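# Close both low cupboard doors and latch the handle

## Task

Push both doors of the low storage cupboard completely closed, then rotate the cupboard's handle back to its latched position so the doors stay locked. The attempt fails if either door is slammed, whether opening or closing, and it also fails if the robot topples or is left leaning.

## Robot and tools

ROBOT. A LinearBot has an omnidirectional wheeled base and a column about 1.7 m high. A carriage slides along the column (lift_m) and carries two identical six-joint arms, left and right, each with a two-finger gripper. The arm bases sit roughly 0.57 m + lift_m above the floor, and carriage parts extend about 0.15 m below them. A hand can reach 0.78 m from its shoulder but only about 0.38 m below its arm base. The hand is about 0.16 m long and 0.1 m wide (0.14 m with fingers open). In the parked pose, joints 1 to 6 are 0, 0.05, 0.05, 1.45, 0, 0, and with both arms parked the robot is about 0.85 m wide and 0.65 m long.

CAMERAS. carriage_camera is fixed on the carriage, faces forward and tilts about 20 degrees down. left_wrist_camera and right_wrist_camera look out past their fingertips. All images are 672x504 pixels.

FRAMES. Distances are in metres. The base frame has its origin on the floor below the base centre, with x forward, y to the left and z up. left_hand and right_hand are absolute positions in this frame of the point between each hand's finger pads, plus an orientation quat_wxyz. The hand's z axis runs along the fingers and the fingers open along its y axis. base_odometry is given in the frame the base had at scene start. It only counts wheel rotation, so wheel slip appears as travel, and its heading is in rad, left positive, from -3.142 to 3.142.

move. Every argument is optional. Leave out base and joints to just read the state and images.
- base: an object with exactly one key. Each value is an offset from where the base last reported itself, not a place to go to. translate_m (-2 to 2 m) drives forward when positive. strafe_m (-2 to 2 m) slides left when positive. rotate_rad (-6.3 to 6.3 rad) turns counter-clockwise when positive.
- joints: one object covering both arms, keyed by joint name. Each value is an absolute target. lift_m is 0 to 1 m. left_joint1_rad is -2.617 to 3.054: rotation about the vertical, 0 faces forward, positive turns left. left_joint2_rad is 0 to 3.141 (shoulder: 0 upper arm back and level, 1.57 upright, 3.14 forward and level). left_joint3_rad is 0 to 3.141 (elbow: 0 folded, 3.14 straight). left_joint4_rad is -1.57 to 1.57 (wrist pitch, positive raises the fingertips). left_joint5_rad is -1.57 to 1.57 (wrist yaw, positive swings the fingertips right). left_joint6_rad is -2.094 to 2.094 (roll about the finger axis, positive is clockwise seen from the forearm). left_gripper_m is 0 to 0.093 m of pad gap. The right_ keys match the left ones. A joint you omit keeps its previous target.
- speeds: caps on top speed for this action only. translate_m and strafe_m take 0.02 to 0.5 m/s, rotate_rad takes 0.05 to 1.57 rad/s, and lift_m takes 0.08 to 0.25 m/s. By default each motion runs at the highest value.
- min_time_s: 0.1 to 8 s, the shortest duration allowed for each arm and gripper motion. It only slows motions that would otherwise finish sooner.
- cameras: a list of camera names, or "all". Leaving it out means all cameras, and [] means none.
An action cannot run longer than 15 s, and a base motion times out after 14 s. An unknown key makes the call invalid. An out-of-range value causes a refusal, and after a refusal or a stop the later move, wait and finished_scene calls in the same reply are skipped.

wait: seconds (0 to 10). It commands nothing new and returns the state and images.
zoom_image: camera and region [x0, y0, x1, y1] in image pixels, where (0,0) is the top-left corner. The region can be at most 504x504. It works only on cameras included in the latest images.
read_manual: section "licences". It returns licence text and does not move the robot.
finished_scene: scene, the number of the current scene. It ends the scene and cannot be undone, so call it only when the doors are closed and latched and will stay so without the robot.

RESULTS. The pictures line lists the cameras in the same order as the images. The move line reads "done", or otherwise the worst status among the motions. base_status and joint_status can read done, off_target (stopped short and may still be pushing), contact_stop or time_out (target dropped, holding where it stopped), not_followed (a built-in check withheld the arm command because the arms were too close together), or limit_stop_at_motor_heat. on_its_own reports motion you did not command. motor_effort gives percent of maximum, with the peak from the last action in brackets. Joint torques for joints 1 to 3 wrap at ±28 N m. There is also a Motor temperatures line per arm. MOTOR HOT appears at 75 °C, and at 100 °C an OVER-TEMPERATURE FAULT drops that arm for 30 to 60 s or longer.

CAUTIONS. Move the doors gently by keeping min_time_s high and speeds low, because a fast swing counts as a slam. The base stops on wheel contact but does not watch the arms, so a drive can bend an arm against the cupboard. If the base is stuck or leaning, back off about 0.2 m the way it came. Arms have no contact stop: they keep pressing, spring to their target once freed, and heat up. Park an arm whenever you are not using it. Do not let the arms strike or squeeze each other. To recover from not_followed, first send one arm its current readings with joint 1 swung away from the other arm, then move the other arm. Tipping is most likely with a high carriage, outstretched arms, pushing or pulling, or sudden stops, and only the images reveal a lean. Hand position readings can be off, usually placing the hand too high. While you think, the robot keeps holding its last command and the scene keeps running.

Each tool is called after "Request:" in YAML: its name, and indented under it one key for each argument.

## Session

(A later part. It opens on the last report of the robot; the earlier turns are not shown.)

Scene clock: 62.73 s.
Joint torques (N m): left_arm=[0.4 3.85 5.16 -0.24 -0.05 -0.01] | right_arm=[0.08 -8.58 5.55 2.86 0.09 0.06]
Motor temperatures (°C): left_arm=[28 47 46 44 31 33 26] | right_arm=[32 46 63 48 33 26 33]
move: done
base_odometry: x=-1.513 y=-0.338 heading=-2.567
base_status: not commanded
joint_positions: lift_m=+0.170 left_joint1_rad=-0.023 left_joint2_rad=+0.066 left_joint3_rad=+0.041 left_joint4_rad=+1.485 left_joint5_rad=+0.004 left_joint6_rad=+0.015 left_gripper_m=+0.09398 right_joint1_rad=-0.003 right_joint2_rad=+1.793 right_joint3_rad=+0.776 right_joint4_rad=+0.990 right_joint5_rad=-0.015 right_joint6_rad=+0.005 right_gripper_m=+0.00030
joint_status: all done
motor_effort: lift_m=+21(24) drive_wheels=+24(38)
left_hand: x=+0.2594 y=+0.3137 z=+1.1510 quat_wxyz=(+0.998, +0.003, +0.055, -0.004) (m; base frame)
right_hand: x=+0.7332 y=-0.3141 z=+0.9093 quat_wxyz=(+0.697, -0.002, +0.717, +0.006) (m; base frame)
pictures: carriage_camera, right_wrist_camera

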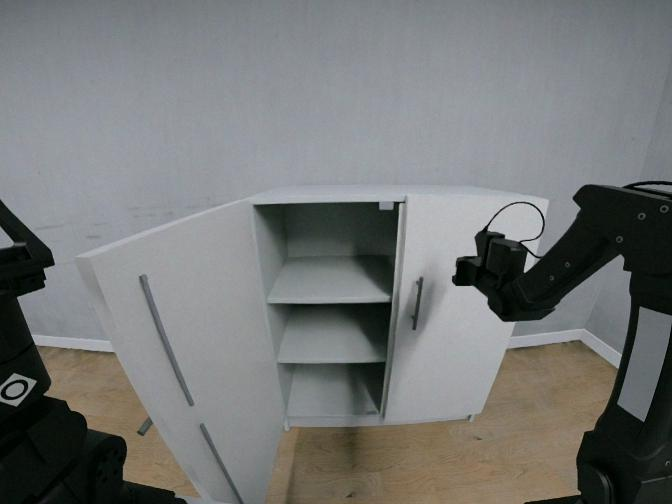

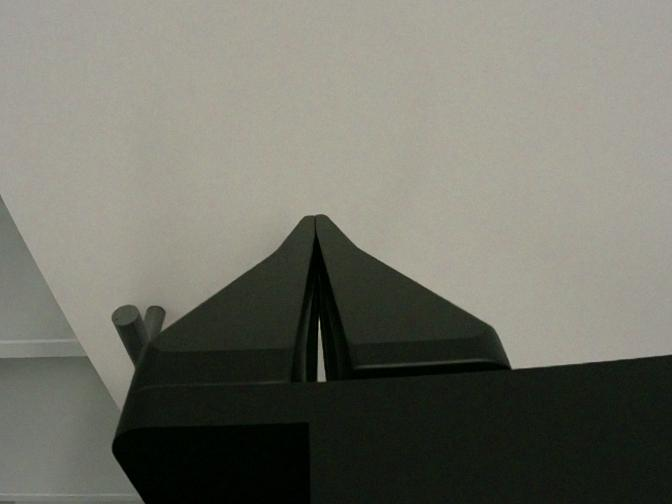

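Request:
move:
  base: {"translate_m": -0.5}
  speeds: {"translate_m": 0.25}
  cameras: ["carriage_camera"]

Request:
move:
  base: {"strafe_m": 0.28}
  speeds: {"strafe_m": 0.25}
  joints: {"right_joint1_rad": 0, "right_joint2_rad": 0.05, "right_joint3_rad": 0.05, "right_joint4_rad": 1.45, "right_joint5_rad": 0, "right_joint6_rad": 0, "left_joint1_rad": 0, "left_joint2_rad": 1.769, "left_joint3_rad": 0.765, "left_joint4_rad": 1.003, "left_joint5_rad": 0, "left_joint6_rad": 0, "left_gripper_m": 0.0}
  min_time_s: 2
  cameras: ["carriage_camera", "left_wrist_camera"]

Scene clock: 66.23 s.
Joint torques (N m): left_arm=[0.4 3.88 5.18 -0.23 -0.05 -0.02] | right_arm=[0.1 -8.44 5.59 2.81 0.11 0.05]
Motor temperatures (°C): left_arm=[28 47 46 44 31 32 26] | right_arm=[32 47 62 49 33 26 33]
move: done
base_odometry: x=-1.093 y=-0.067 heading=-2.567
base_status: done
joint_positions: lift_m=+0.170 left_joint1_rad=-0.023 left_joint2_rad=+0.066 left_joint3_rad=+0.041 left_joint4_rad=+1.484 left_joint5_rad=+0.004 left_joint6_rad=+0.015 left_gripper_m=+0.09398 right_joint1_rad=-0.003 right_joint2_rad=+1.791 right_joint3_rad=+0.776 right_joint4_rad=+0.994 right_joint5_rad=-0.014 right_joint6_rad=+0.005 right_gripper_m=+0.00030
joint_status: not commanded
motor_effort: lift_m=+25(25) drive_wheels=+0(10)
left_hand: x=+0.2595 y=+0.3137 z=+1.1510 quat_wxyz=(+0.998, +0.003, +0.056, -0.004) (m; base frame)
right_hand: x=+0.7330 y=-0.3142 z=+0.9115 quat_wxyz=(+0.700, -0.002, +0.714, +0.006) (m; base frame)
pictures: carriage_camera

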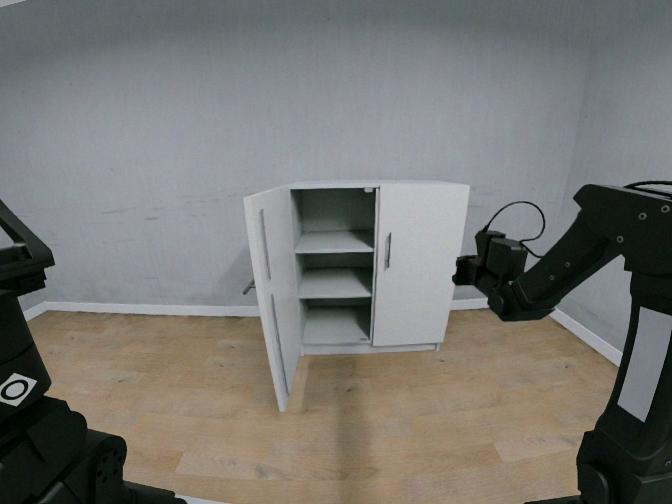

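Scene clock: 68.67 s.
Joint torques (N m): left_arm=[0.13 -8.49 7.38 1.82 -0.11 -0.13] | right_arm=[0.18 2.59 4.94 0.08 0.05 0.07]
Motor temperatures (°C): left_arm=[28 47 46 44 31 32 26] | right_arm=[32 47 61 48 32 26 32]
move: done
base_odometry: x=-0.941 y=-0.302 heading=-2.567
base_status: done
joint_positions: lift_m=+0.170 left_joint1_rad=-0.005 left_joint2_rad=+1.762 left_joint3_rad=+0.741 left_joint4_rad=+1.012 left_joint5_rad=+0.004 left_joint6_rad=+0.009 left_gripper_m=+0.00033 right_joint1_rad=-0.003 right_joint2_rad=+0.058 right_joint3_rad=+0.060 right_joint4_rad=+1.434 right_joint5_rad=-0.010 right_joint6_rad=+0.005 right_gripper_m=+0.00030
joint_status: all done
motor_effort: lift_m=+20(23) drive_wheels=+0(9)
left_hand: x=+0.7245 y=+0.3117 z=+0.9150 quat_wxyz=(+0.704, +0.007, +0.710, +0.000) (m; base frame)
right_hand: x=+0.2633 y=-0.3134 z=+1.1549 quat_wxyz=(+0.998, -0.005, +0.067, +0.001) (m; base frame)
pictures: carriage_camera, left_wrist_camera

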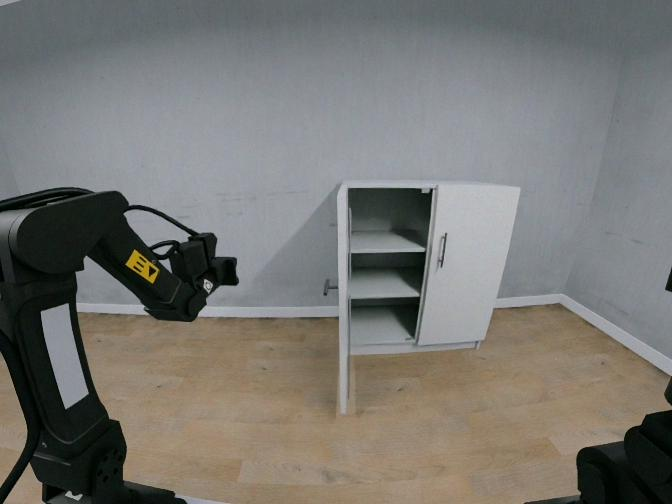

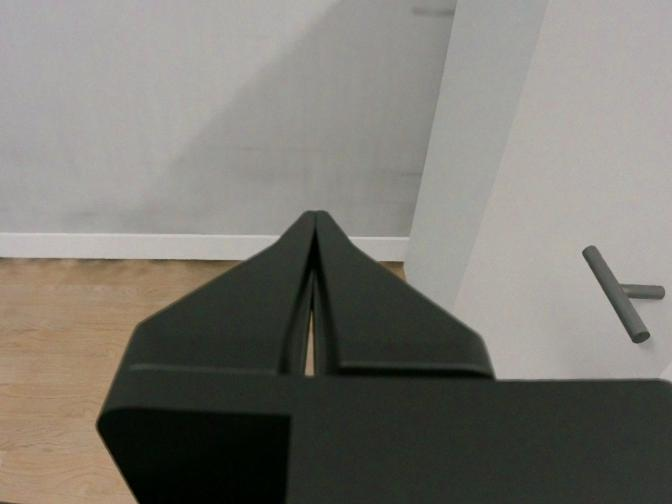

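Request:
move:
  base: {"translate_m": 0.41}
  speeds: {"translate_m": 0.25}
  cameras: ["left_wrist_camera"]

Request:
move:
  base: {"strafe_m": -0.22}
  speeds: {"strafe_m": 0.1}
  cameras: ["carriage_camera", "left_wrist_camera"]

Scene clock: 77.20 s.
Joint torques (N m): left_arm=[0.13 -8.47 7.56 1.86 -0.11 -0.13] | right_arm=[0.12 2.55 4.86 0.03 0.08 0.05]
Motor temperatures (°C): left_arm=[27 48 47 46 30 32 26] | right_arm=[32 46 59 43 32 26 32]
move: done
base_odometry: x=-1.285 y=-0.525 heading=-2.567
base_status: done
joint_positions: lift_m=+0.170 left_joint1_rad=-0.005 left_joint2_rad=+1.762 left_joint3_rad=+0.741 left_joint4_rad=+1.009 left_joint5_rad=+0.004 left_joint6_rad=+0.009 left_gripper_m=+0.00033 right_joint1_rad=-0.003 right_joint2_rad=+0.058 right_joint3_rad=+0.060 right_joint4_rad=+1.440 right_joint5_rad=-0.010 right_joint6_rad=+0.005 right_gripper_m=+0.00030
joint_status: not commanded
motor_effort: lift_m=+21(24) drive_wheels=-2(11)
left_hand: x=+0.7245 y=+0.3117 z=+0.9143 quat_wxyz=(+0.703, +0.007, +0.711, +0.000) (m; base frame)
right_hand: x=+0.2618 y=-0.3134 z=+1.1551 quat_wxyz=(+0.998, -0.005, +0.064, +0.001) (m; base frame)
pictures: left_wrist_camera

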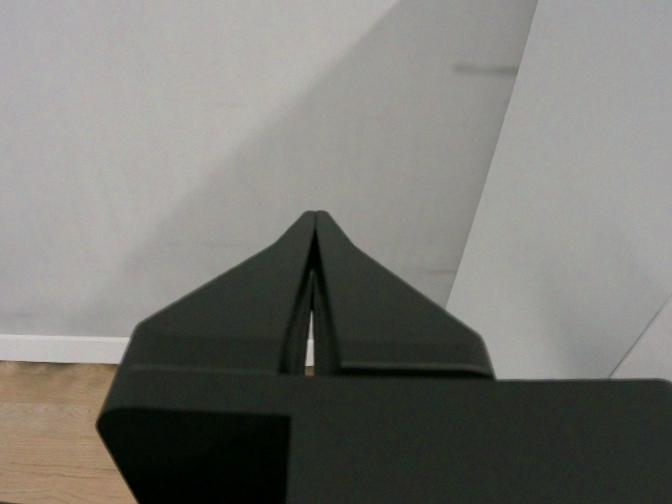

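Scene clock: 80.20 s.
Joint torques (N m): left_arm=[-0.08 -8.58 7.43 1.85 -0.11 -0.12] | right_arm=[-0.06 2.55 4.97 -0.01 0.08 0.06]
Motor temperatures (°C): left_arm=[27 48 48 47 30 32 26] | right_arm=[32 45 58 42 32 26 32]
move: done
base_odometry: x=-1.405 y=-0.341 heading=-2.566
base_status: done
joint_positions: lift_m=+0.170 left_joint1_rad=-0.003 left_joint2_rad=+1.762 left_joint3_rad=+0.741 left_joint4_rad=+1.009 left_joint5_rad=+0.004 left_joint6_rad=+0.009 left_gripper_m=+0.00033 right_joint1_rad=-0.003 right_joint2_rad=+0.058 right_joint3_rad=+0.060 right_joint4_rad=+1.440 right_joint5_rad=-0.010 right_joint6_rad=+0.005 right_gripper_m=+0.00030
joint_status: not commanded
motor_effort: lift_m=+22(24) drive_wheels=+0(8)
left_hand: x=+0.7245 y=+0.3128 z=+0.9142 quat_wxyz=(+0.703, +0.006, +0.711, +0.000) (m; base frame)
right_hand: x=+0.2618 y=-0.3134 z=+1.1551 quat_wxyz=(+0.998, -0.005, +0.064, +0.001) (m; base frame)
pictures: carriage_camera, left_wrist_camera

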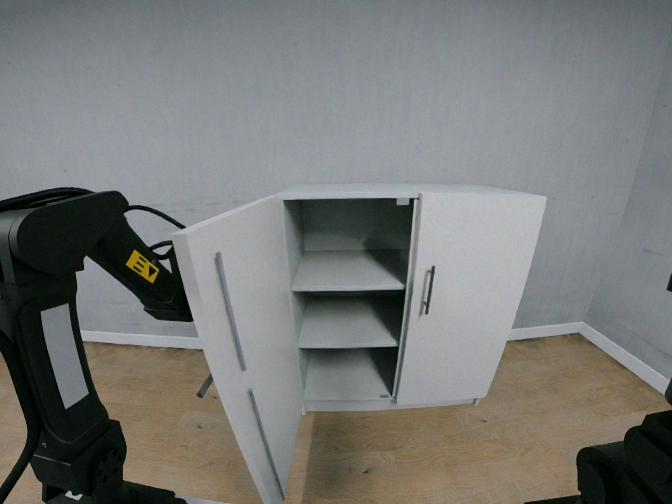

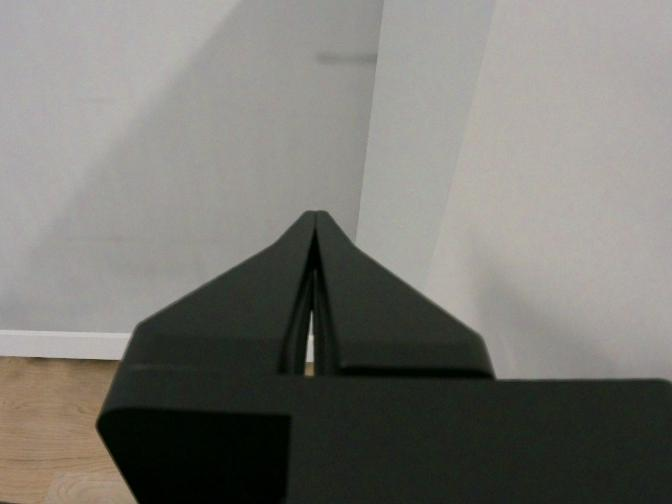

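Request:
move:
  base: {"strafe_m": -0.2}
  speeds: {"strafe_m": 0.06}
  cameras: ["carriage_camera"]

Request:
move:
  base: {"strafe_m": -0.2}
  speeds: {"strafe_m": 0.06}
  cameras: ["carriage_camera"]

Scene clock: 84.20 s.
Joint torques (N m): left_arm=[-0.88 -8.57 7.54 1.84 0.05 -0.1] | right_arm=[-0.12 2.51 5.01 0 0.11 0.06]
Motor temperatures (°C): left_arm=[27 49 48 47 30 32 26] | right_arm=[31 45 57 40 32 26 32]
move: done
base_odometry: x=-1.514 y=-0.173 heading=-2.566
base_status: done
joint_positions: lift_m=+0.170 left_joint1_rad=+0.005 left_joint2_rad=+1.762 left_joint3_rad=+0.741 left_joint4_rad=+1.008 left_joint5_rad=-0.012 left_joint6_rad=+0.006 left_gripper_m=+0.00032 right_joint1_rad=-0.003 right_joint2_rad=+0.058 right_joint3_rad=+0.060 right_joint4_rad=+1.440 right_joint5_rad=-0.010 right_joint6_rad=+0.005 right_gripper_m=+0.00030
joint_status: not commanded
motor_effort: lift_m=+20(24) drive_wheels=+0(9)
left_hand: x=+0.7245 y=+0.3196 z=+0.9141 quat_wxyz=(+0.703, -0.004, +0.711, +0.008) (m; base frame)
right_hand: x=+0.2618 y=-0.3135 z=+1.1551 quat_wxyz=(+0.998, -0.005, +0.064, +0.001) (m; base frame)
pictures: carriage_camera

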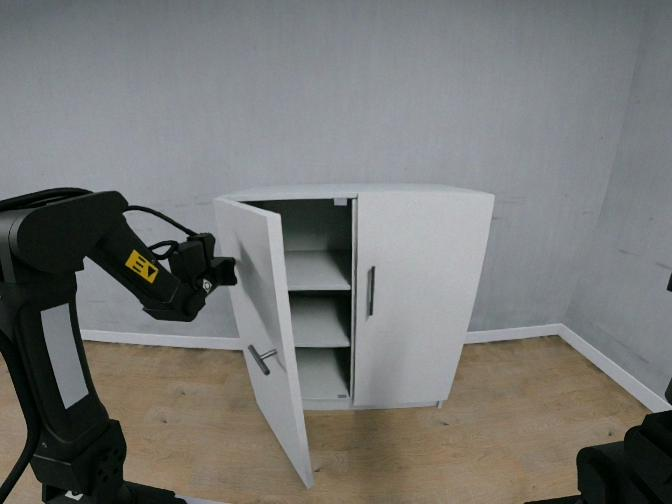

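Scene clock: 88.07 s.
Joint torques (N m): left_arm=[-0.95 -8.59 7.38 1.86 0.06 -0.1] | right_arm=[0.18 2.69 5.03 -0.01 0.07 0.05]
Motor temperatures (°C): left_arm=[27 49 49 47 30 32 26] | right_arm=[31 44 56 39 32 26 32]
move: done
base_odometry: x=-1.623 y=-0.005 heading=-2.566
base_status: done
joint_positions: lift_m=+0.170 left_joint1_rad=+0.006 left_joint2_rad=+1.762 left_joint3_rad=+0.741 left_joint4_rad=+1.008 left_joint5_rad=-0.014 left_joint6_rad=+0.006 left_gripper_m=+0.00032 right_joint1_rad=-0.003 right_joint2_rad=+0.058 right_joint3_rad=+0.060 right_joint4_rad=+1.440 right_joint5_rad=-0.010 right_joint6_rad=+0.005 right_gripper_m=+0.00030
joint_status: not commanded
motor_effort: lift_m=+22(24) drive_wheels=+0(9)
left_hand: x=+0.7245 y=+0.3202 z=+0.9140 quat_wxyz=(+0.703, -0.005, +0.712, +0.009) (m; base frame)
right_hand: x=+0.2618 y=-0.3135 z=+1.1551 quat_wxyz=(+0.998, -0.005, +0.064, +0.001) (m; base frame)
pictures: carriage_camera

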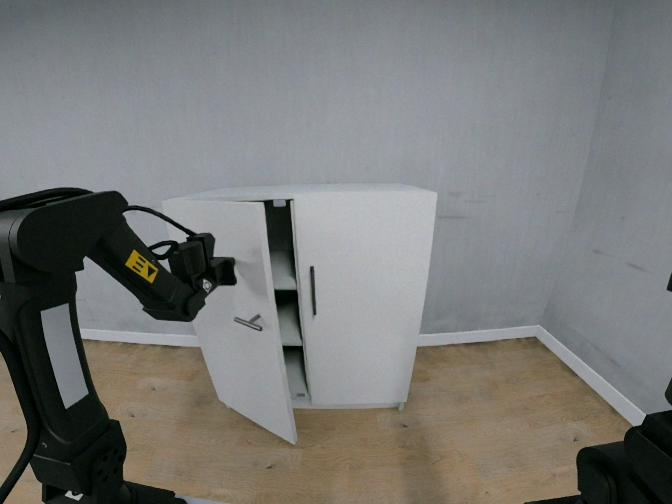

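Request:
move:
  base: {"strafe_m": -0.05}
  speeds: {"strafe_m": 0.06}
  cameras: []

Request:
move:
  base: {"translate_m": 0.12}
  speeds: {"translate_m": 0.05}
  cameras: ["carriage_camera", "left_wrist_camera"]

Scene clock: 89.57 s.
Joint torques (N m): left_arm=[-0.88 -8.54 7.49 1.85 0.04 -0.1] | right_arm=[0.06 2.54 5.01 0.01 0.04 0.03]
Motor temperatures (°C): left_arm=[27 49 49 47 30 32 26] | right_arm=[31 44 56 39 32 26 32]
move: done
base_odometry: x=-1.650 y=+0.037 heading=-2.566
base_status: done
joint_positions: lift_m=+0.170 left_joint1_rad=+0.005 left_joint2_rad=+1.762 left_joint3_rad=+0.741 left_joint4_rad=+1.008 left_joint5_rad=-0.012 left_joint6_rad=+0.006 left_gripper_m=+0.00032 right_joint1_rad=-0.003 right_joint2_rad=+0.058 right_joint3_rad=+0.060 right_joint4_rad=+1.440 right_joint5_rad=-0.010 right_joint6_rad=+0.005 right_gripper_m=+0.00030
joint_status: not commanded
motor_effort: lift_m=+22(23) drive_wheels=+0(9)
left_hand: x=+0.7245 y=+0.3195 z=+0.9140 quat_wxyz=(+0.703, -0.004, +0.712, +0.008) (m; base frame)
right_hand: x=+0.2618 y=-0.3136 z=+1.1551 quat_wxyz=(+0.998, -0.005, +0.064, +0.001) (m; base frame)
pictures: none
No camera images: "cameras" was empty.

Scene clock: 92.47 s.
Joint torques (N m): left_arm=[-0.9 -8.5 7.42 1.83 0.03 -0.1] | right_arm=[-0.01 2.63 4.98 0.01 0.06 0.05]
Motor temperatures (°C): left_arm=[27 50 49 48 30 32 26] | right_arm=[31 44 55 38 32 26 32]
move: done
base_odometry: x=-1.751 y=-0.028 heading=-2.566
base_status: done
joint_positions: lift_m=+0.170 left_joint1_rad=+0.005 left_joint2_rad=+1.762 left_joint3_rad=+0.741 left_joint4_rad=+1.008 left_joint5_rad=-0.010 left_joint6_rad=+0.006 left_gripper_m=+0.00032 right_joint1_rad=-0.003 right_joint2_rad=+0.058 right_joint3_rad=+0.060 right_joint4_rad=+1.441 right_joint5_rad=-0.010 right_joint6_rad=+0.005 right_gripper_m=+0.00030
joint_status: not commanded
motor_effort: lift_m=+23(24) drive_wheels=-2(10)
left_hand: x=+0.7245 y=+0.3193 z=+0.9140 quat_wxyz=(+0.703, -0.003, +0.712, +0.007) (m; base frame)
right_hand: x=+0.2616 y=-0.3136 z=+1.1551 quat_wxyz=(+0.998, -0.005, +0.063, +0.001) (m; base frame)
pictures: carriage_camera, left_wrist_camera

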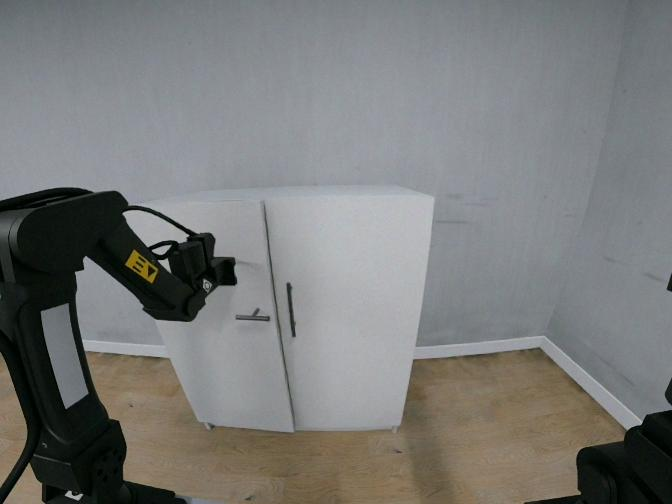

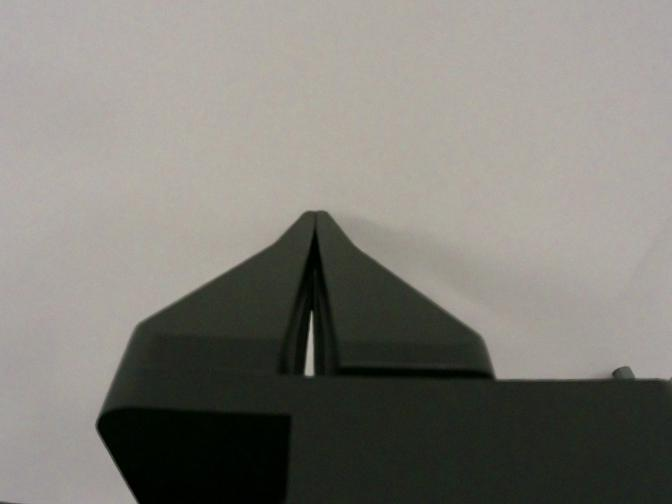

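Request:
move:
  base: {"translate_m": 0.075}
  speeds: {"translate_m": 0.04}
  cameras: ["carriage_camera"]

Request:
zoom_image:
  camera: "carriage_camera"
  region: [130, 160, 470, 450]

Scene clock: 94.87 s.
Joint torques (N m): left_arm=[-0.76 4.22 22.78 0.89 0.01 -0.09] | right_arm=[0.13 2.73 5.05 -0.07 0.06 0.06]
Motor temperatures (°C): left_arm=[27 49 51 47 30 32 26] | right_arm=[31 44 55 37 32 26 32]
move: done
base_odometry: x=-1.814 y=-0.069 heading=-2.566
base_status: done
joint_positions: lift_m=+0.170 left_joint1_rad=+0.004 left_joint2_rad=+1.650 left_joint3_rad=+0.548 left_joint4_rad=+1.108 left_joint5_rad=-0.007 left_joint6_rad=+0.006 left_gripper_m=+0.00032 right_joint1_rad=-0.003 right_joint2_rad=+0.057 right_joint3_rad=+0.060 right_joint4_rad=+1.444 right_joint5_rad=-0.010 right_joint6_rad=+0.005 right_gripper_m=+0.00030
joint_status: not commanded
motor_effort: lift_m=+21(23) drive_wheels=+18(21)
left_hand: x=+0.6801 y=+0.3179 z=+0.9085 quat_wxyz=(+0.709, -0.002, +0.705, +0.006) (m; base frame)
right_hand: x=+0.2606 y=-0.3136 z=+1.1552 quat_wxyz=(+0.998, -0.005, +0.062, +0.001) (m; base frame)
pictures: carriage_camera

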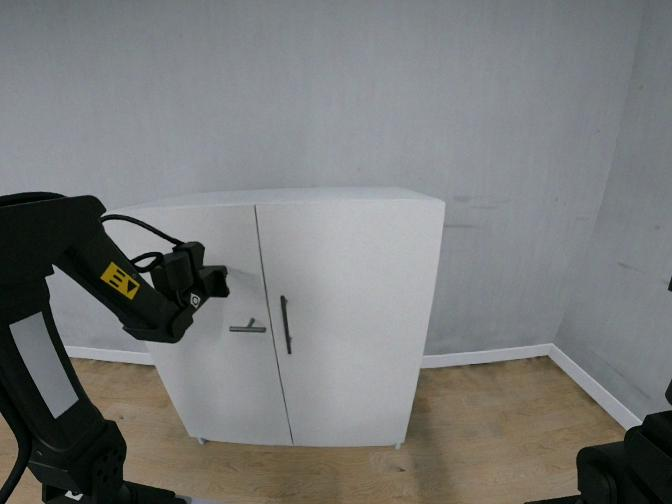

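Scaled by 1.482.

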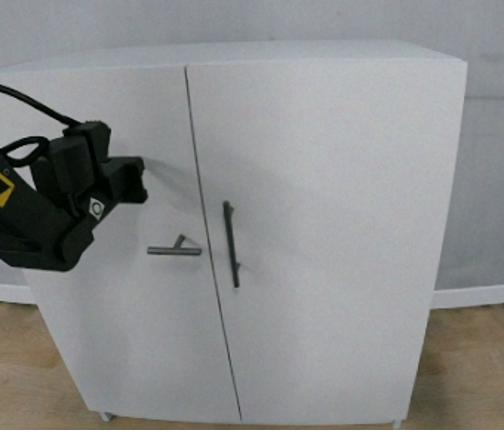

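Request:
move:
  base: {"translate_m": -0.2}
  speeds: {"translate_m": 0.1}
  cameras: ["carriage_camera"]

Request:
move:
  base: {"strafe_m": -0.075}
  speeds: {"strafe_m": 0.1}
  joints: {"lift_m": 0.08, "left_joint1_rad": 0, "left_joint2_rad": 2.236, "left_joint3_rad": 0.925, "left_joint4_rad": 1.31, "left_joint5_rad": 0, "left_joint6_rad": -1.57, "left_gripper_m": 0.09}
  min_time_s: 2
  cameras: ["carriage_camera", "left_wrist_camera"]

Request:
zoom_image:
  camera: "carriage_camera"
  region: [130, 160, 470, 450]

Scene clock: 98.27 s.
Joint torques (N m): left_arm=[-0.72 -8.65 7.23 1.84 0 -0.1] | right_arm=[0.13 2.71 5.05 -0.06 0.04 0.04]
Motor temperatures (°C): left_arm=[27 49 52 47 30 32 26] | right_arm=[31 43 54 37 32 26 32]
move: done
base_odometry: x=-1.646 y=+0.040 heading=-2.565
base_status: done
joint_positions: lift_m=+0.170 left_joint1_rad=+0.003 left_joint2_rad=+1.761 left_joint3_rad=+0.744 left_joint4_rad=+1.012 left_joint5_rad=-0.007 left_joint6_rad=+0.006 left_gripper_m=+0.00032 right_joint1_rad=-0.003 right_joint2_rad=+0.057 right_joint3_rad=+0.059 right_joint4_rad=+1.445 right_joint5_rad=-0.010 right_joint6_rad=+0.005 right_gripper_m=+0.00030
joint_status: not commanded
motor_effort: lift_m=+23(24) drive_wheels=-2(13)
left_hand: x=+0.7249 y=+0.3179 z=+0.9167 quat_wxyz=(+0.705, -0.001, +0.709, +0.006) (m; base frame)
right_hand: x=+0.2609 y=-0.3136 z=+1.1548 quat_wxyz=(+0.998, -0.005, +0.062, +0.001) (m; base frame)
pictures: carriage_camera

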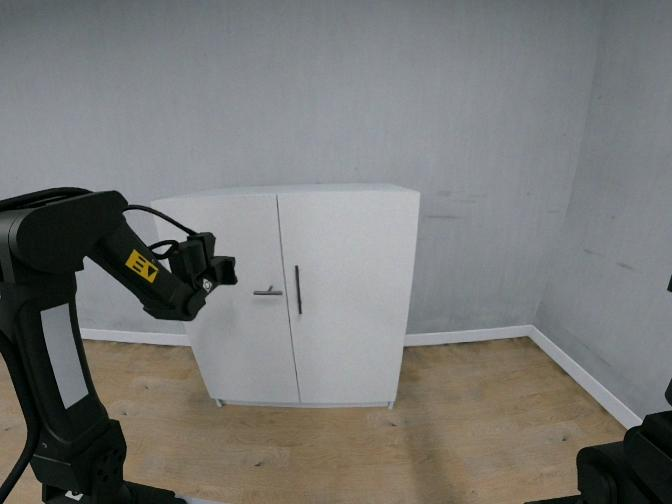

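Scene clock: 100.73 s.
Joint torques (N m): left_arm=[-0.62 -10.86 5.81 2 -0.01 -0.01] | right_arm=[0.05 2.85 5.52 -0.07 0.05 0.05]
Motor temperatures (°C): left_arm=[27 50 52 48 30 32 26] | right_arm=[31 43 54 36 32 26 32]
move: done
base_odometry: x=-1.687 y=+0.103 heading=-2.565
base_status: done
joint_positions: lift_m=+0.080 left_joint1_rad=+0.003 left_joint2_rad=+2.224 left_joint3_rad=+0.905 left_joint4_rad=+1.299 left_joint5_rad=-0.006 left_joint6_rad=-1.559 left_gripper_m=+0.08987 right_joint1_rad=-0.003 right_joint2_rad=+0.054 right_joint3_rad=+0.055 right_joint4_rad=+1.445 right_joint5_rad=-0.010 right_joint6_rad=+0.005 right_gripper_m=+0.00030
joint_status: all done
motor_effort: lift_m=+20(24) drive_wheels=+0(8)
left_hand: x=+0.7747 y=+0.3176 z=+0.7278 quat_wxyz=(+0.500, -0.504, +0.506, -0.490) (m; base frame)
right_hand: x=+0.2611 y=-0.3135 z=+1.0640 quat_wxyz=(+0.998, -0.005, +0.062, +0.001) (m; base frame)
pictures: carriage_camera, left_wrist_camera

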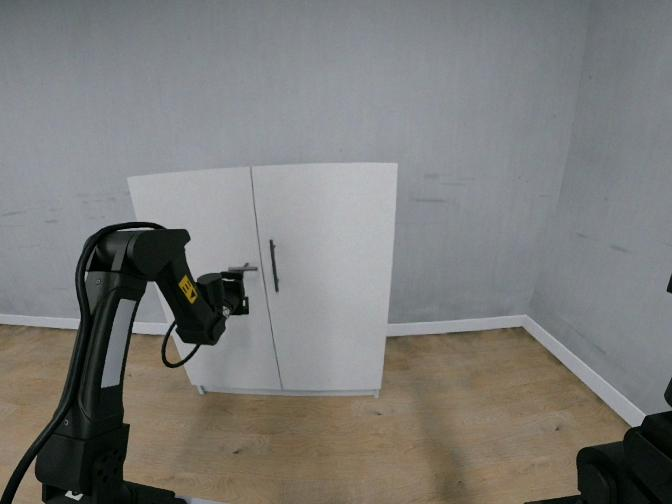

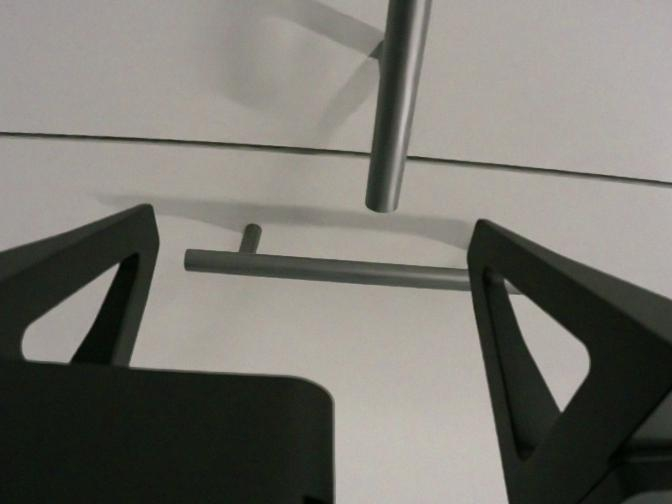

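Scaled by 1.482.

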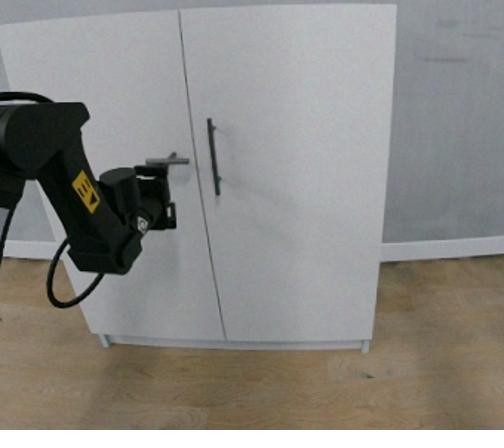

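Request:
move:
  base: {"translate_m": 0.04}
  speeds: {"translate_m": 0.1}
  joints: {"lift_m": 0.112}
  cameras: ["carriage_camera", "left_wrist_camera"]

Scene clock: 102.90 s.
Joint torques (N m): left_arm=[-0.62 -11.95 5.07 1.88 -0.01 -0.03] | right_arm=[0.14 2.88 5.5 -0.09 0.04 0.08]
Motor temperatures (°C): left_arm=[27 50 52 48 30 32 26] | right_arm=[31 43 54 36 32 26 32]
move: done
base_odometry: x=-1.720 y=+0.081 heading=-2.565
base_status: done
joint_positions: lift_m=+0.112 left_joint1_rad=+0.003 left_joint2_rad=+2.235 left_joint3_rad=+0.912 left_joint4_rad=+1.313 left_joint5_rad=-0.006 left_joint6_rad=-1.561 left_gripper_m=+0.08987 right_joint1_rad=-0.003 right_joint2_rad=+0.053 right_joint3_rad=+0.055 right_joint4_rad=+1.446 right_joint5_rad=-0.010 right_joint6_rad=+0.005 right_gripper_m=+0.00030
joint_status: all done
motor_effort: lift_m=+21(29) drive_wheels=-2(7)
left_hand: x=+0.7762 y=+0.3176 z=+0.7596 quat_wxyz=(+0.502, -0.502, +0.503, -0.493) (m; base frame)
right_hand: x=+0.2605 y=-0.3135 z=+1.0958 quat_wxyz=(+0.998, -0.005, +0.061, +0.001) (m; base frame)
pictures: carriage_camera, left_wrist_camera

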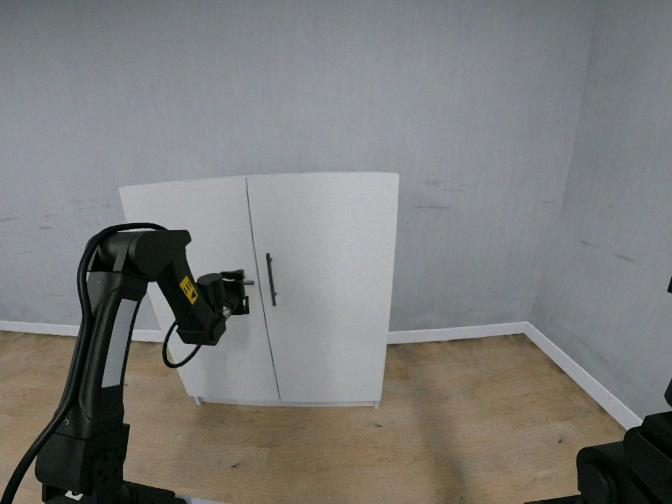

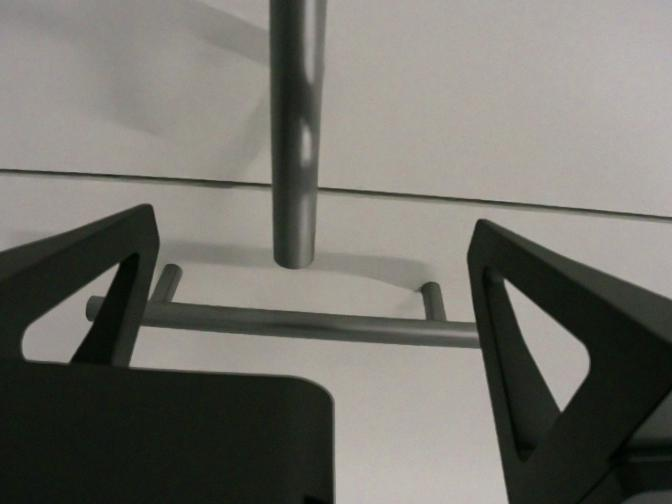

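Request:
move:
  base: {"translate_m": 0.03}
  speeds: {"translate_m": 0.08}
  joints: {"lift_m": 0.108}
  cameras: ["carriage_camera", "left_wrist_camera"]

Request:
zoom_image:
  camera: "carriage_camera"
  region: [150, 220, 300, 340]

Scene clock: 104.17 s.
Joint torques (N m): left_arm=[-0.62 -12.22 5.18 1.86 -0.01 -0.03] | right_arm=[0.1 3.04 5.64 -0.11 0.06 0.05]
Motor temperatures (°C): left_arm=[27 50 51 48 30 32 26] | right_arm=[31 43 53 36 32 26 32]
move: done
base_odometry: x=-1.745 y=+0.065 heading=-2.566
base_status: done
joint_positions: lift_m=+0.108 left_joint1_rad=+0.003 left_joint2_rad=+2.236 left_joint3_rad=+0.913 left_joint4_rad=+1.310 left_joint5_rad=-0.006 left_joint6_rad=-1.561 left_gripper_m=+0.08987 right_joint1_rad=-0.003 right_joint2_rad=+0.052 right_joint3_rad=+0.055 right_joint4_rad=+1.447 right_joint5_rad=-0.010 right_joint6_rad=+0.005 right_gripper_m=+0.00030
joint_status: all done
motor_effort: lift_m=+20(23) drive_wheels=-1(8)
left_hand: x=+0.7762 y=+0.3176 z=+0.7548 quat_wxyz=(+0.501, -0.503, +0.504, -0.492) (m; base frame)
right_hand: x=+0.2600 y=-0.3135 z=+1.0920 quat_wxyz=(+0.998, -0.005, +0.060, +0.001) (m; base frame)
pictures: carriage_camera, left_wrist_camera

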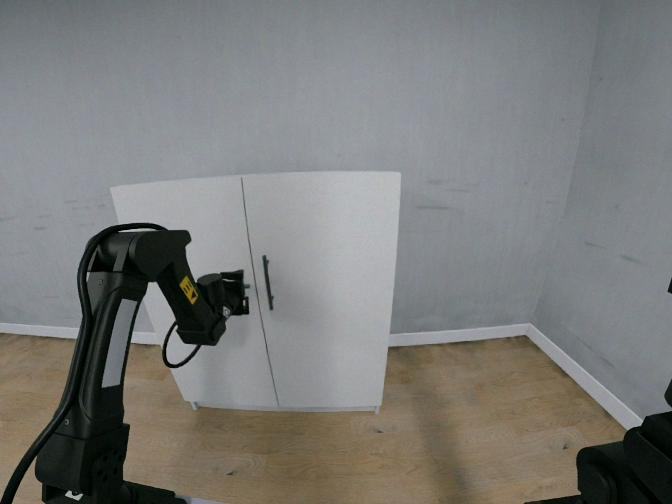

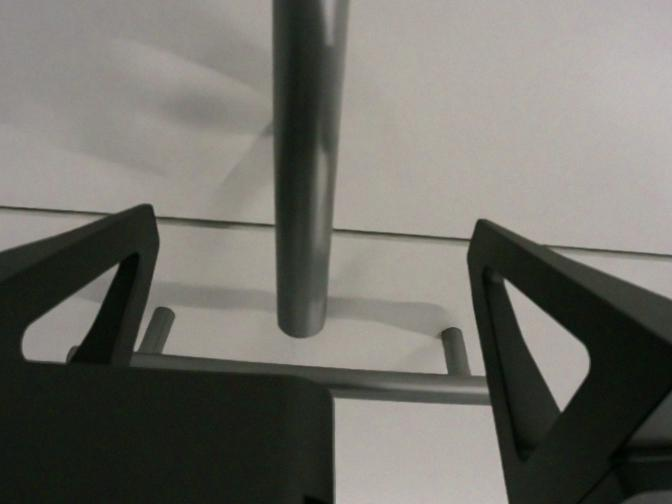

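Scaled by 3.360.

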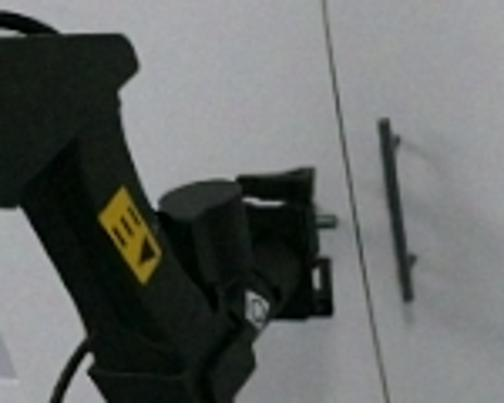

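Request:
move:
  base: {"strafe_m": 0.018}
  speeds: {"strafe_m": 0.05}
  joints: {"lift_m": 0.105}
  cameras: ["left_wrist_camera"]

Request:
move:
  joints: {"left_gripper_m": 0.014}
  min_time_s: 2
  cameras: ["carriage_camera", "left_wrist_camera"]

Scene clock: 105.47 s.
Joint torques (N m): left_arm=[-0.49 -12.08 5.19 1.92 -0.01 -0.03] | right_arm=[-0.05 3.15 5.48 -0.11 0.05 0.05]
Motor temperatures (°C): left_arm=[27 51 51 48 30 32 26] | right_arm=[31 43 53 36 31 26 32]
move: done
base_odometry: x=-1.736 y=+0.050 heading=-2.566
base_status: done
joint_positions: lift_m=+0.105 left_joint1_rad=+0.001 left_joint2_rad=+2.236 left_joint3_rad=+0.913 left_joint4_rad=+1.308 left_joint5_rad=-0.006 left_joint6_rad=-1.561 left_gripper_m=+0.08987 right_joint1_rad=-0.003 right_joint2_rad=+0.052 right_joint3_rad=+0.054 right_joint4_rad=+1.448 right_joint5_rad=-0.010 right_joint6_rad=+0.005 right_gripper_m=+0.00030
joint_status: all done
motor_effort: lift_m=+18(20) drive_wheels=-1(6)
left_hand: x=+0.7762 y=+0.3168 z=+0.7514 quat_wxyz=(+0.500, -0.503, +0.505, -0.492) (m; base frame)
right_hand: x=+0.2600 y=-0.3135 z=+1.0889 quat_wxyz=(+0.998, -0.005, +0.060, +0.001) (m; base frame)
pictures: left_wrist_camera

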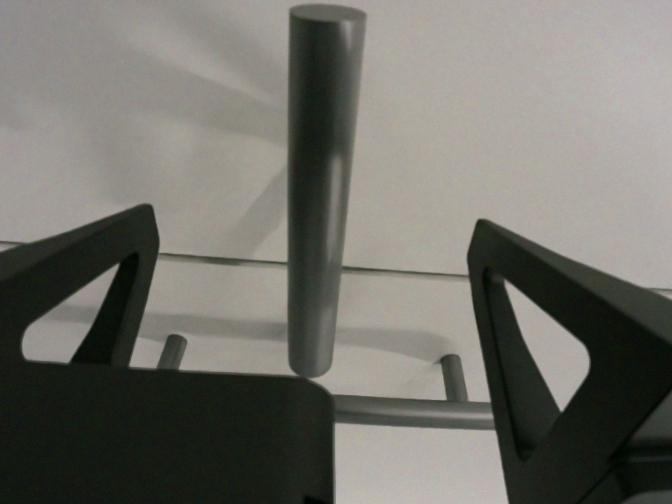

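Scene clock: 107.77 s.
Joint torques (N m): left_arm=[-0.5 -12.11 5.19 1.92 -0.01 -0.03] | right_arm=[0.02 3.1 5.63 -0.09 0.05 0.04]
Motor temperatures (°C): left_arm=[27 51 51 48 30 32 26] | right_arm=[31 43 53 36 31 26 32]
move: done
base_odometry: x=-1.736 y=+0.050 heading=-2.566
base_status: not commanded
joint_positions: lift_m=+0.105 left_joint1_rad=+0.001 left_joint2_rad=+2.236 left_joint3_rad=+0.913 left_joint4_rad=+1.308 left_joint5_rad=-0.006 left_joint6_rad=-1.562 left_gripper_m=+0.01425 right_joint1_rad=-0.003 right_joint2_rad=+0.052 right_joint3_rad=+0.054 right_joint4_rad=+1.448 right_joint5_rad=-0.010 right_joint6_rad=+0.005 right_gripper_m=+0.00030
joint_status: all done
motor_effort: lift_m=+19(22) drive_wheels=-1(1)
left_hand: x=+0.7762 y=+0.3168 z=+0.7515 quat_wxyz=(+0.500, -0.503, +0.504, -0.492) (m; base frame)
right_hand: x=+0.2600 y=-0.3135 z=+1.0889 quat_wxyz=(+0.998, -0.005, +0.060, +0.001) (m; base frame)
pictures: carriage_camera, left_wrist_camera

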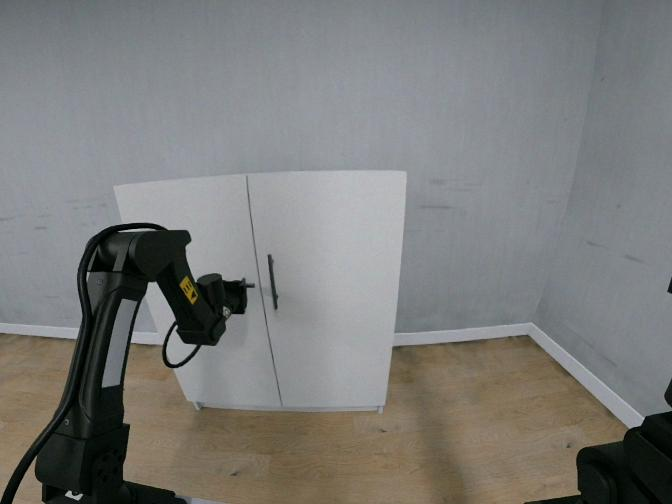

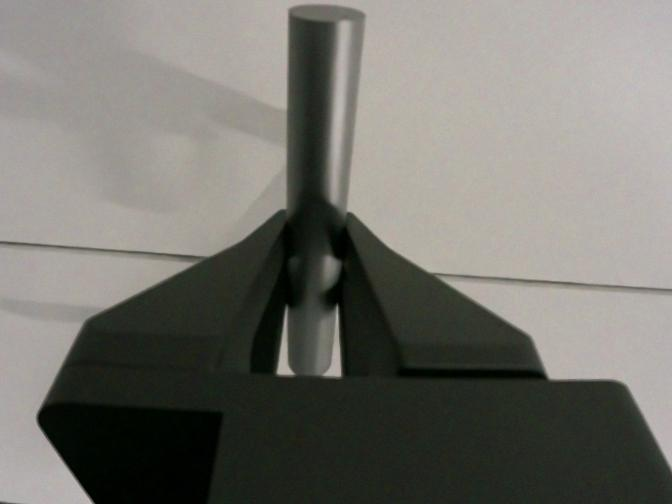

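Request:
move:
  joints: {"left_gripper_m": 0.006}
  min_time_s: 1
  cameras: []

Request:
move:
  joints: {"left_joint6_rad": -1.3}
  min_time_s: 1.5
  cameras: ["left_wrist_camera"]

Scene clock: 109.20 s.
Joint torques (N m): left_arm=[-0.49 -12.11 5.19 1.92 -0.01 -0.02] | right_arm=[0.12 3.08 5.67 -0.08 0.06 0.07]
Motor temperatures (°C): left_arm=[27 51 50 49 30 32 26] | right_arm=[31 43 53 35 31 26 32]
move: off_target
base_odometry: x=-1.736 y=+0.050 heading=-2.566
base_status: not commanded
joint_positions: lift_m=+0.105 left_joint1_rad=+0.001 left_joint2_rad=+2.236 left_joint3_rad=+0.913 left_joint4_rad=+1.309 left_joint5_rad=-0.006 left_joint6_rad=-1.562 left_gripper_m=+0.01279 right_joint1_rad=-0.003 right_joint2_rad=+0.052 right_joint3_rad=+0.054 right_joint4_rad=+1.448 right_joint5_rad=-0.010 right_joint6_rad=+0.005 right_gripper_m=+0.00030
joint_status: left_gripper_m off_target (ended at +0.01280, target +0.00600)
motor_effort: lift_m=+20(22) drive_wheels=-1(1)
left_hand: x=+0.7762 y=+0.3168 z=+0.7516 quat_wxyz=(+0.500, -0.503, +0.504, -0.492) (m; base frame)
right_hand: x=+0.2600 y=-0.3135 z=+1.0889 quat_wxyz=(+0.998, -0.005, +0.060, +0.001) (m; base frame)
pictures: none
No camera images: "cameras" was empty.

Scene clock: 111.00 s.
Joint torques (N m): left_arm=[-0.49 -12.11 5.2 1.91 -0.01 2.02] | right_arm=[0.09 3.04 5.61 -0.1 0.05 0.05]
Motor temperatures (°C): left_arm=[27 51 50 49 30 32 26] | right_arm=[31 43 52 35 31 26 32]
move: off_target
base_odometry: x=-1.736 y=+0.050 heading=-2.566
base_status: not commanded
joint_positions: lift_m=+0.105 left_joint1_rad=+0.001 left_joint2_rad=+2.236 left_joint3_rad=+0.913 left_joint4_rad=+1.309 left_joint5_rad=-0.006 left_joint6_rad=-1.460 left_gripper_m=+0.01287 right_joint1_rad=-0.003 right_joint2_rad=+0.052 right_joint3_rad=+0.054 right_joint4_rad=+1.448 right_joint5_rad=-0.010 right_joint6_rad=+0.005 right_gripper_m=+0.00030
joint_status: left_joint6_rad off_target (ended at -1.460, target -1.300)
motor_effort: lift_m=+16(21) drive_wheels=-1(1)
left_hand: x=+0.7762 y=+0.3168 z=+0.7516 quat_wxyz=(+0.525, -0.477, +0.529, -0.466) (m; base frame)
right_hand: x=+0.2600 y=-0.3135 z=+1.0889 quat_wxyz=(+0.998, -0.005, +0.060, +0.001) (m; base frame)
pictures: left_wrist_camera

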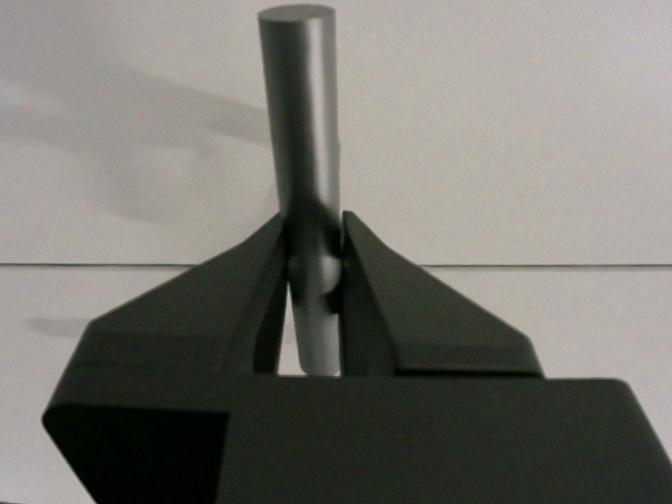

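Request:
move:
  joints: {"left_joint6_rad": -1.9}
  min_time_s: 2
  cameras: ["left_wrist_camera"]

Scene clock: 113.40 s.
Joint torques (N m): left_arm=[-0.49 -12.11 5.19 1.83 -0.01 -0.81] | right_arm=[0.05 3.1 5.63 -0.09 0.06 0.04]
Motor temperatures (°C): left_arm=[27 52 50 49 30 32 26] | right_arm=[31 43 52 35 31 26 32]
move: off_target
base_odometry: x=-1.736 y=+0.050 heading=-2.566
base_status: not commanded
joint_positions: lift_m=+0.105 left_joint1_rad=+0.001 left_joint2_rad=+2.236 left_joint3_rad=+0.913 left_joint4_rad=+1.317 left_joint5_rad=-0.006 left_joint6_rad=-1.824 left_gripper_m=+0.01279 right_joint1_rad=-0.003 right_joint2_rad=+0.052 right_joint3_rad=+0.054 right_joint4_rad=+1.448 right_joint5_rad=-0.010 right_joint6_rad=+0.005 right_gripper_m=+0.00030
joint_status: left_joint6_rad off_target (ended at -1.824, target -1.900)
motor_effort: lift_m=+18(23) drive_wheels=-1(1)
left_hand: x=+0.7762 y=+0.3168 z=+0.7537 quat_wxyz=(+0.433, -0.563, +0.432, -0.556) (m; base frame)
right_hand: x=+0.2600 y=-0.3135 z=+1.0889 quat_wxyz=(+0.998, -0.005, +0.060, +0.001) (m; base frame)
pictures: left_wrist_camera

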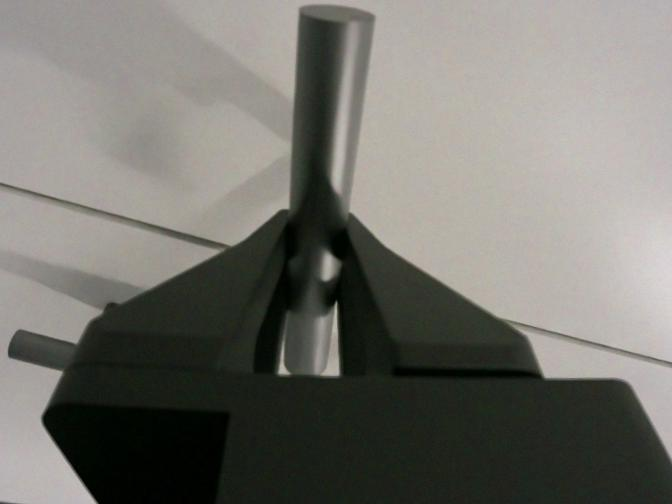

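Request:
move:
  joints: {"left_joint6_rad": -2.07}
  min_time_s: 1.5
  cameras: ["left_wrist_camera"]

Request:
move:
  joints: {"left_gripper_m": 0.09}
  min_time_s: 1
  cameras: ["left_wrist_camera"]

Request:
move:
  base: {"translate_m": -0.07}
  speeds: {"translate_m": 0.1}
  cameras: ["left_wrist_camera"]

Scene clock: 115.43 s.
Joint torques (N m): left_arm=[-0.49 -12.11 5.19 1.77 -0.01 -0.84] | right_arm=[0.03 3.02 5.61 -0.11 0.05 0.05]
Motor temperatures (°C): left_arm=[27 52 49 49 30 32 27] | right_arm=[31 42 52 35 31 26 32]
move: off_target
base_odometry: x=-1.736 y=+0.050 heading=-2.566
base_status: not commanded
joint_positions: lift_m=+0.105 left_joint1_rad=+0.001 left_joint2_rad=+2.236 left_joint3_rad=+0.913 left_joint4_rad=+1.324 left_joint5_rad=-0.006 left_joint6_rad=-1.994 left_gripper_m=+0.01277 right_joint1_rad=-0.003 right_joint2_rad=+0.052 right_joint3_rad=+0.054 right_joint4_rad=+1.448 right_joint5_rad=-0.010 right_joint6_rad=+0.005 right_gripper_m=+0.00030
joint_status: left_joint6_rad off_target (ended at -1.994, target -2.070)
motor_effort: lift_m=+19(21) drive_wheels=-1(1)
left_hand: x=+0.7762 y=+0.3168 z=+0.7553 quat_wxyz=(+0.386, -0.595, +0.382, -0.593) (m; base frame)
right_hand: x=+0.2600 y=-0.3135 z=+1.0889 quat_wxyz=(+0.998, -0.005, +0.060, +0.001) (m; base frame)
pictures: left_wrist_camera

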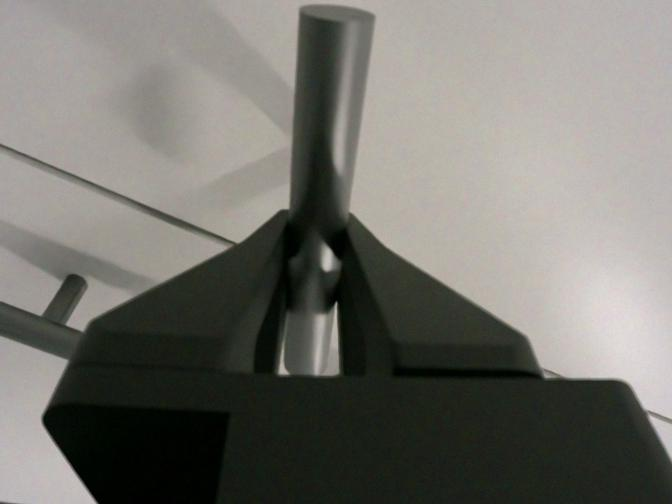

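Scene clock: 116.73 s.
Joint torques (N m): left_arm=[-0.49 -12.08 5.2 1.79 -0.01 -0.05] | right_arm=[0.05 3.02 5.59 -0.09 0.07 0.07]
Motor temperatures (°C): left_arm=[27 52 49 49 30 32 26] | right_arm=[31 42 52 35 31 26 32]
move: done
base_odometry: x=-1.736 y=+0.050 heading=-2.566
base_status: not commanded
joint_positions: lift_m=+0.105 left_joint1_rad=+0.001 left_joint2_rad=+2.236 left_joint3_rad=+0.913 left_joint4_rad=+1.321 left_joint5_rad=-0.006 left_joint6_rad=-2.061 left_gripper_m=+0.08990 right_joint1_rad=-0.003 right_joint2_rad=+0.052 right_joint3_rad=+0.054 right_joint4_rad=+1.448 right_joint5_rad=-0.010 right_joint6_rad=+0.005 right_gripper_m=+0.00030
joint_status: all done
on_its_own: left_joint6_rad moved -0.066 to your old target -2.070
motor_effort: lift_m=+19(23) drive_wheels=-1(1)
left_hand: x=+0.7762 y=+0.3168 z=+0.7547 quat_wxyz=(+0.366, -0.608, +0.362, -0.604) (m; base frame)
right_hand: x=+0.2600 y=-0.3135 z=+1.0889 quat_wxyz=(+0.998, -0.005, +0.060, +0.001) (m; base frame)
pictures: left_wrist_camera

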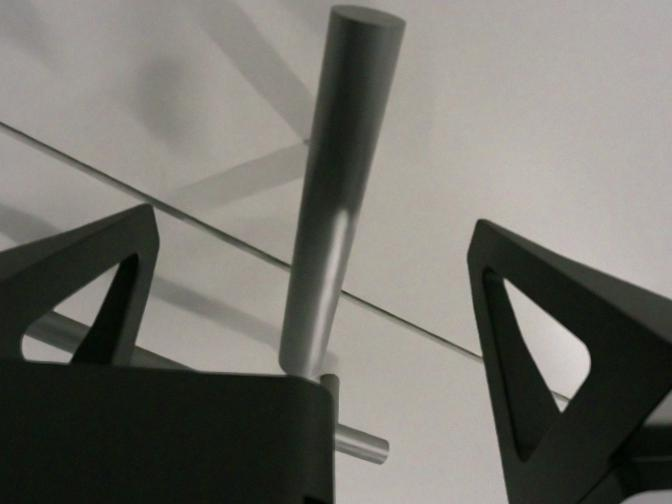

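Scene clock: 118.13 s.
Joint torques (N m): left_arm=[-0.49 -12.05 5.23 1.83 -0.01 -0.05] | right_arm=[0.01 3.04 5.6 -0.11 0.07 0.04]
Motor temperatures (°C): left_arm=[27 52 49 49 30 32 26] | right_arm=[31 42 52 34 31 26 32]
move: done
base_odometry: x=-1.677 y=+0.088 heading=-2.566
base_status: done
joint_positions: lift_m=+0.105 left_joint1_rad=+0.001 left_joint2_rad=+2.236 left_joint3_rad=+0.913 left_joint4_rad=+1.317 left_joint5_rad=-0.006 left_joint6_rad=-2.061 left_gripper_m=+0.08990 right_joint1_rad=-0.003 right_joint2_rad=+0.052 right_joint3_rad=+0.054 right_joint4_rad=+1.448 right_joint5_rad=-0.010 right_joint6_rad=+0.005 right_gripper_m=+0.00030
joint_status: not commanded
motor_effort: lift_m=+20(20) drive_wheels=+0(8)
left_hand: x=+0.7762 y=+0.3168 z=+0.7537 quat_wxyz=(+0.365, -0.610, +0.363, -0.603) (m; base frame)
right_hand: x=+0.2600 y=-0.3135 z=+1.0889 quat_wxyz=(+0.998, -0.005, +0.060, +0.001) (m; base frame)
pictures: left_wrist_camera

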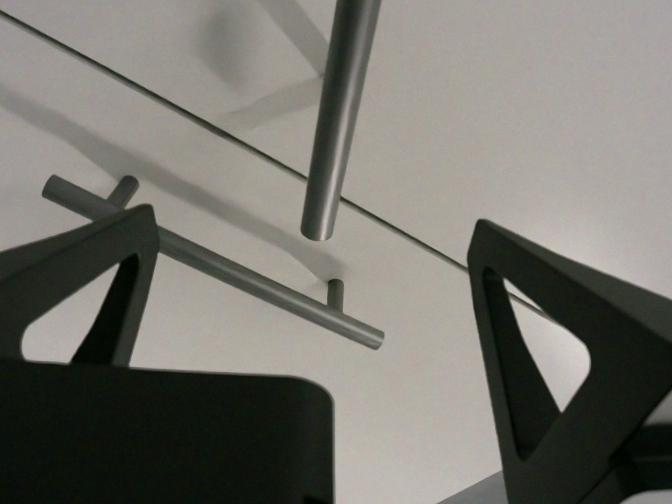

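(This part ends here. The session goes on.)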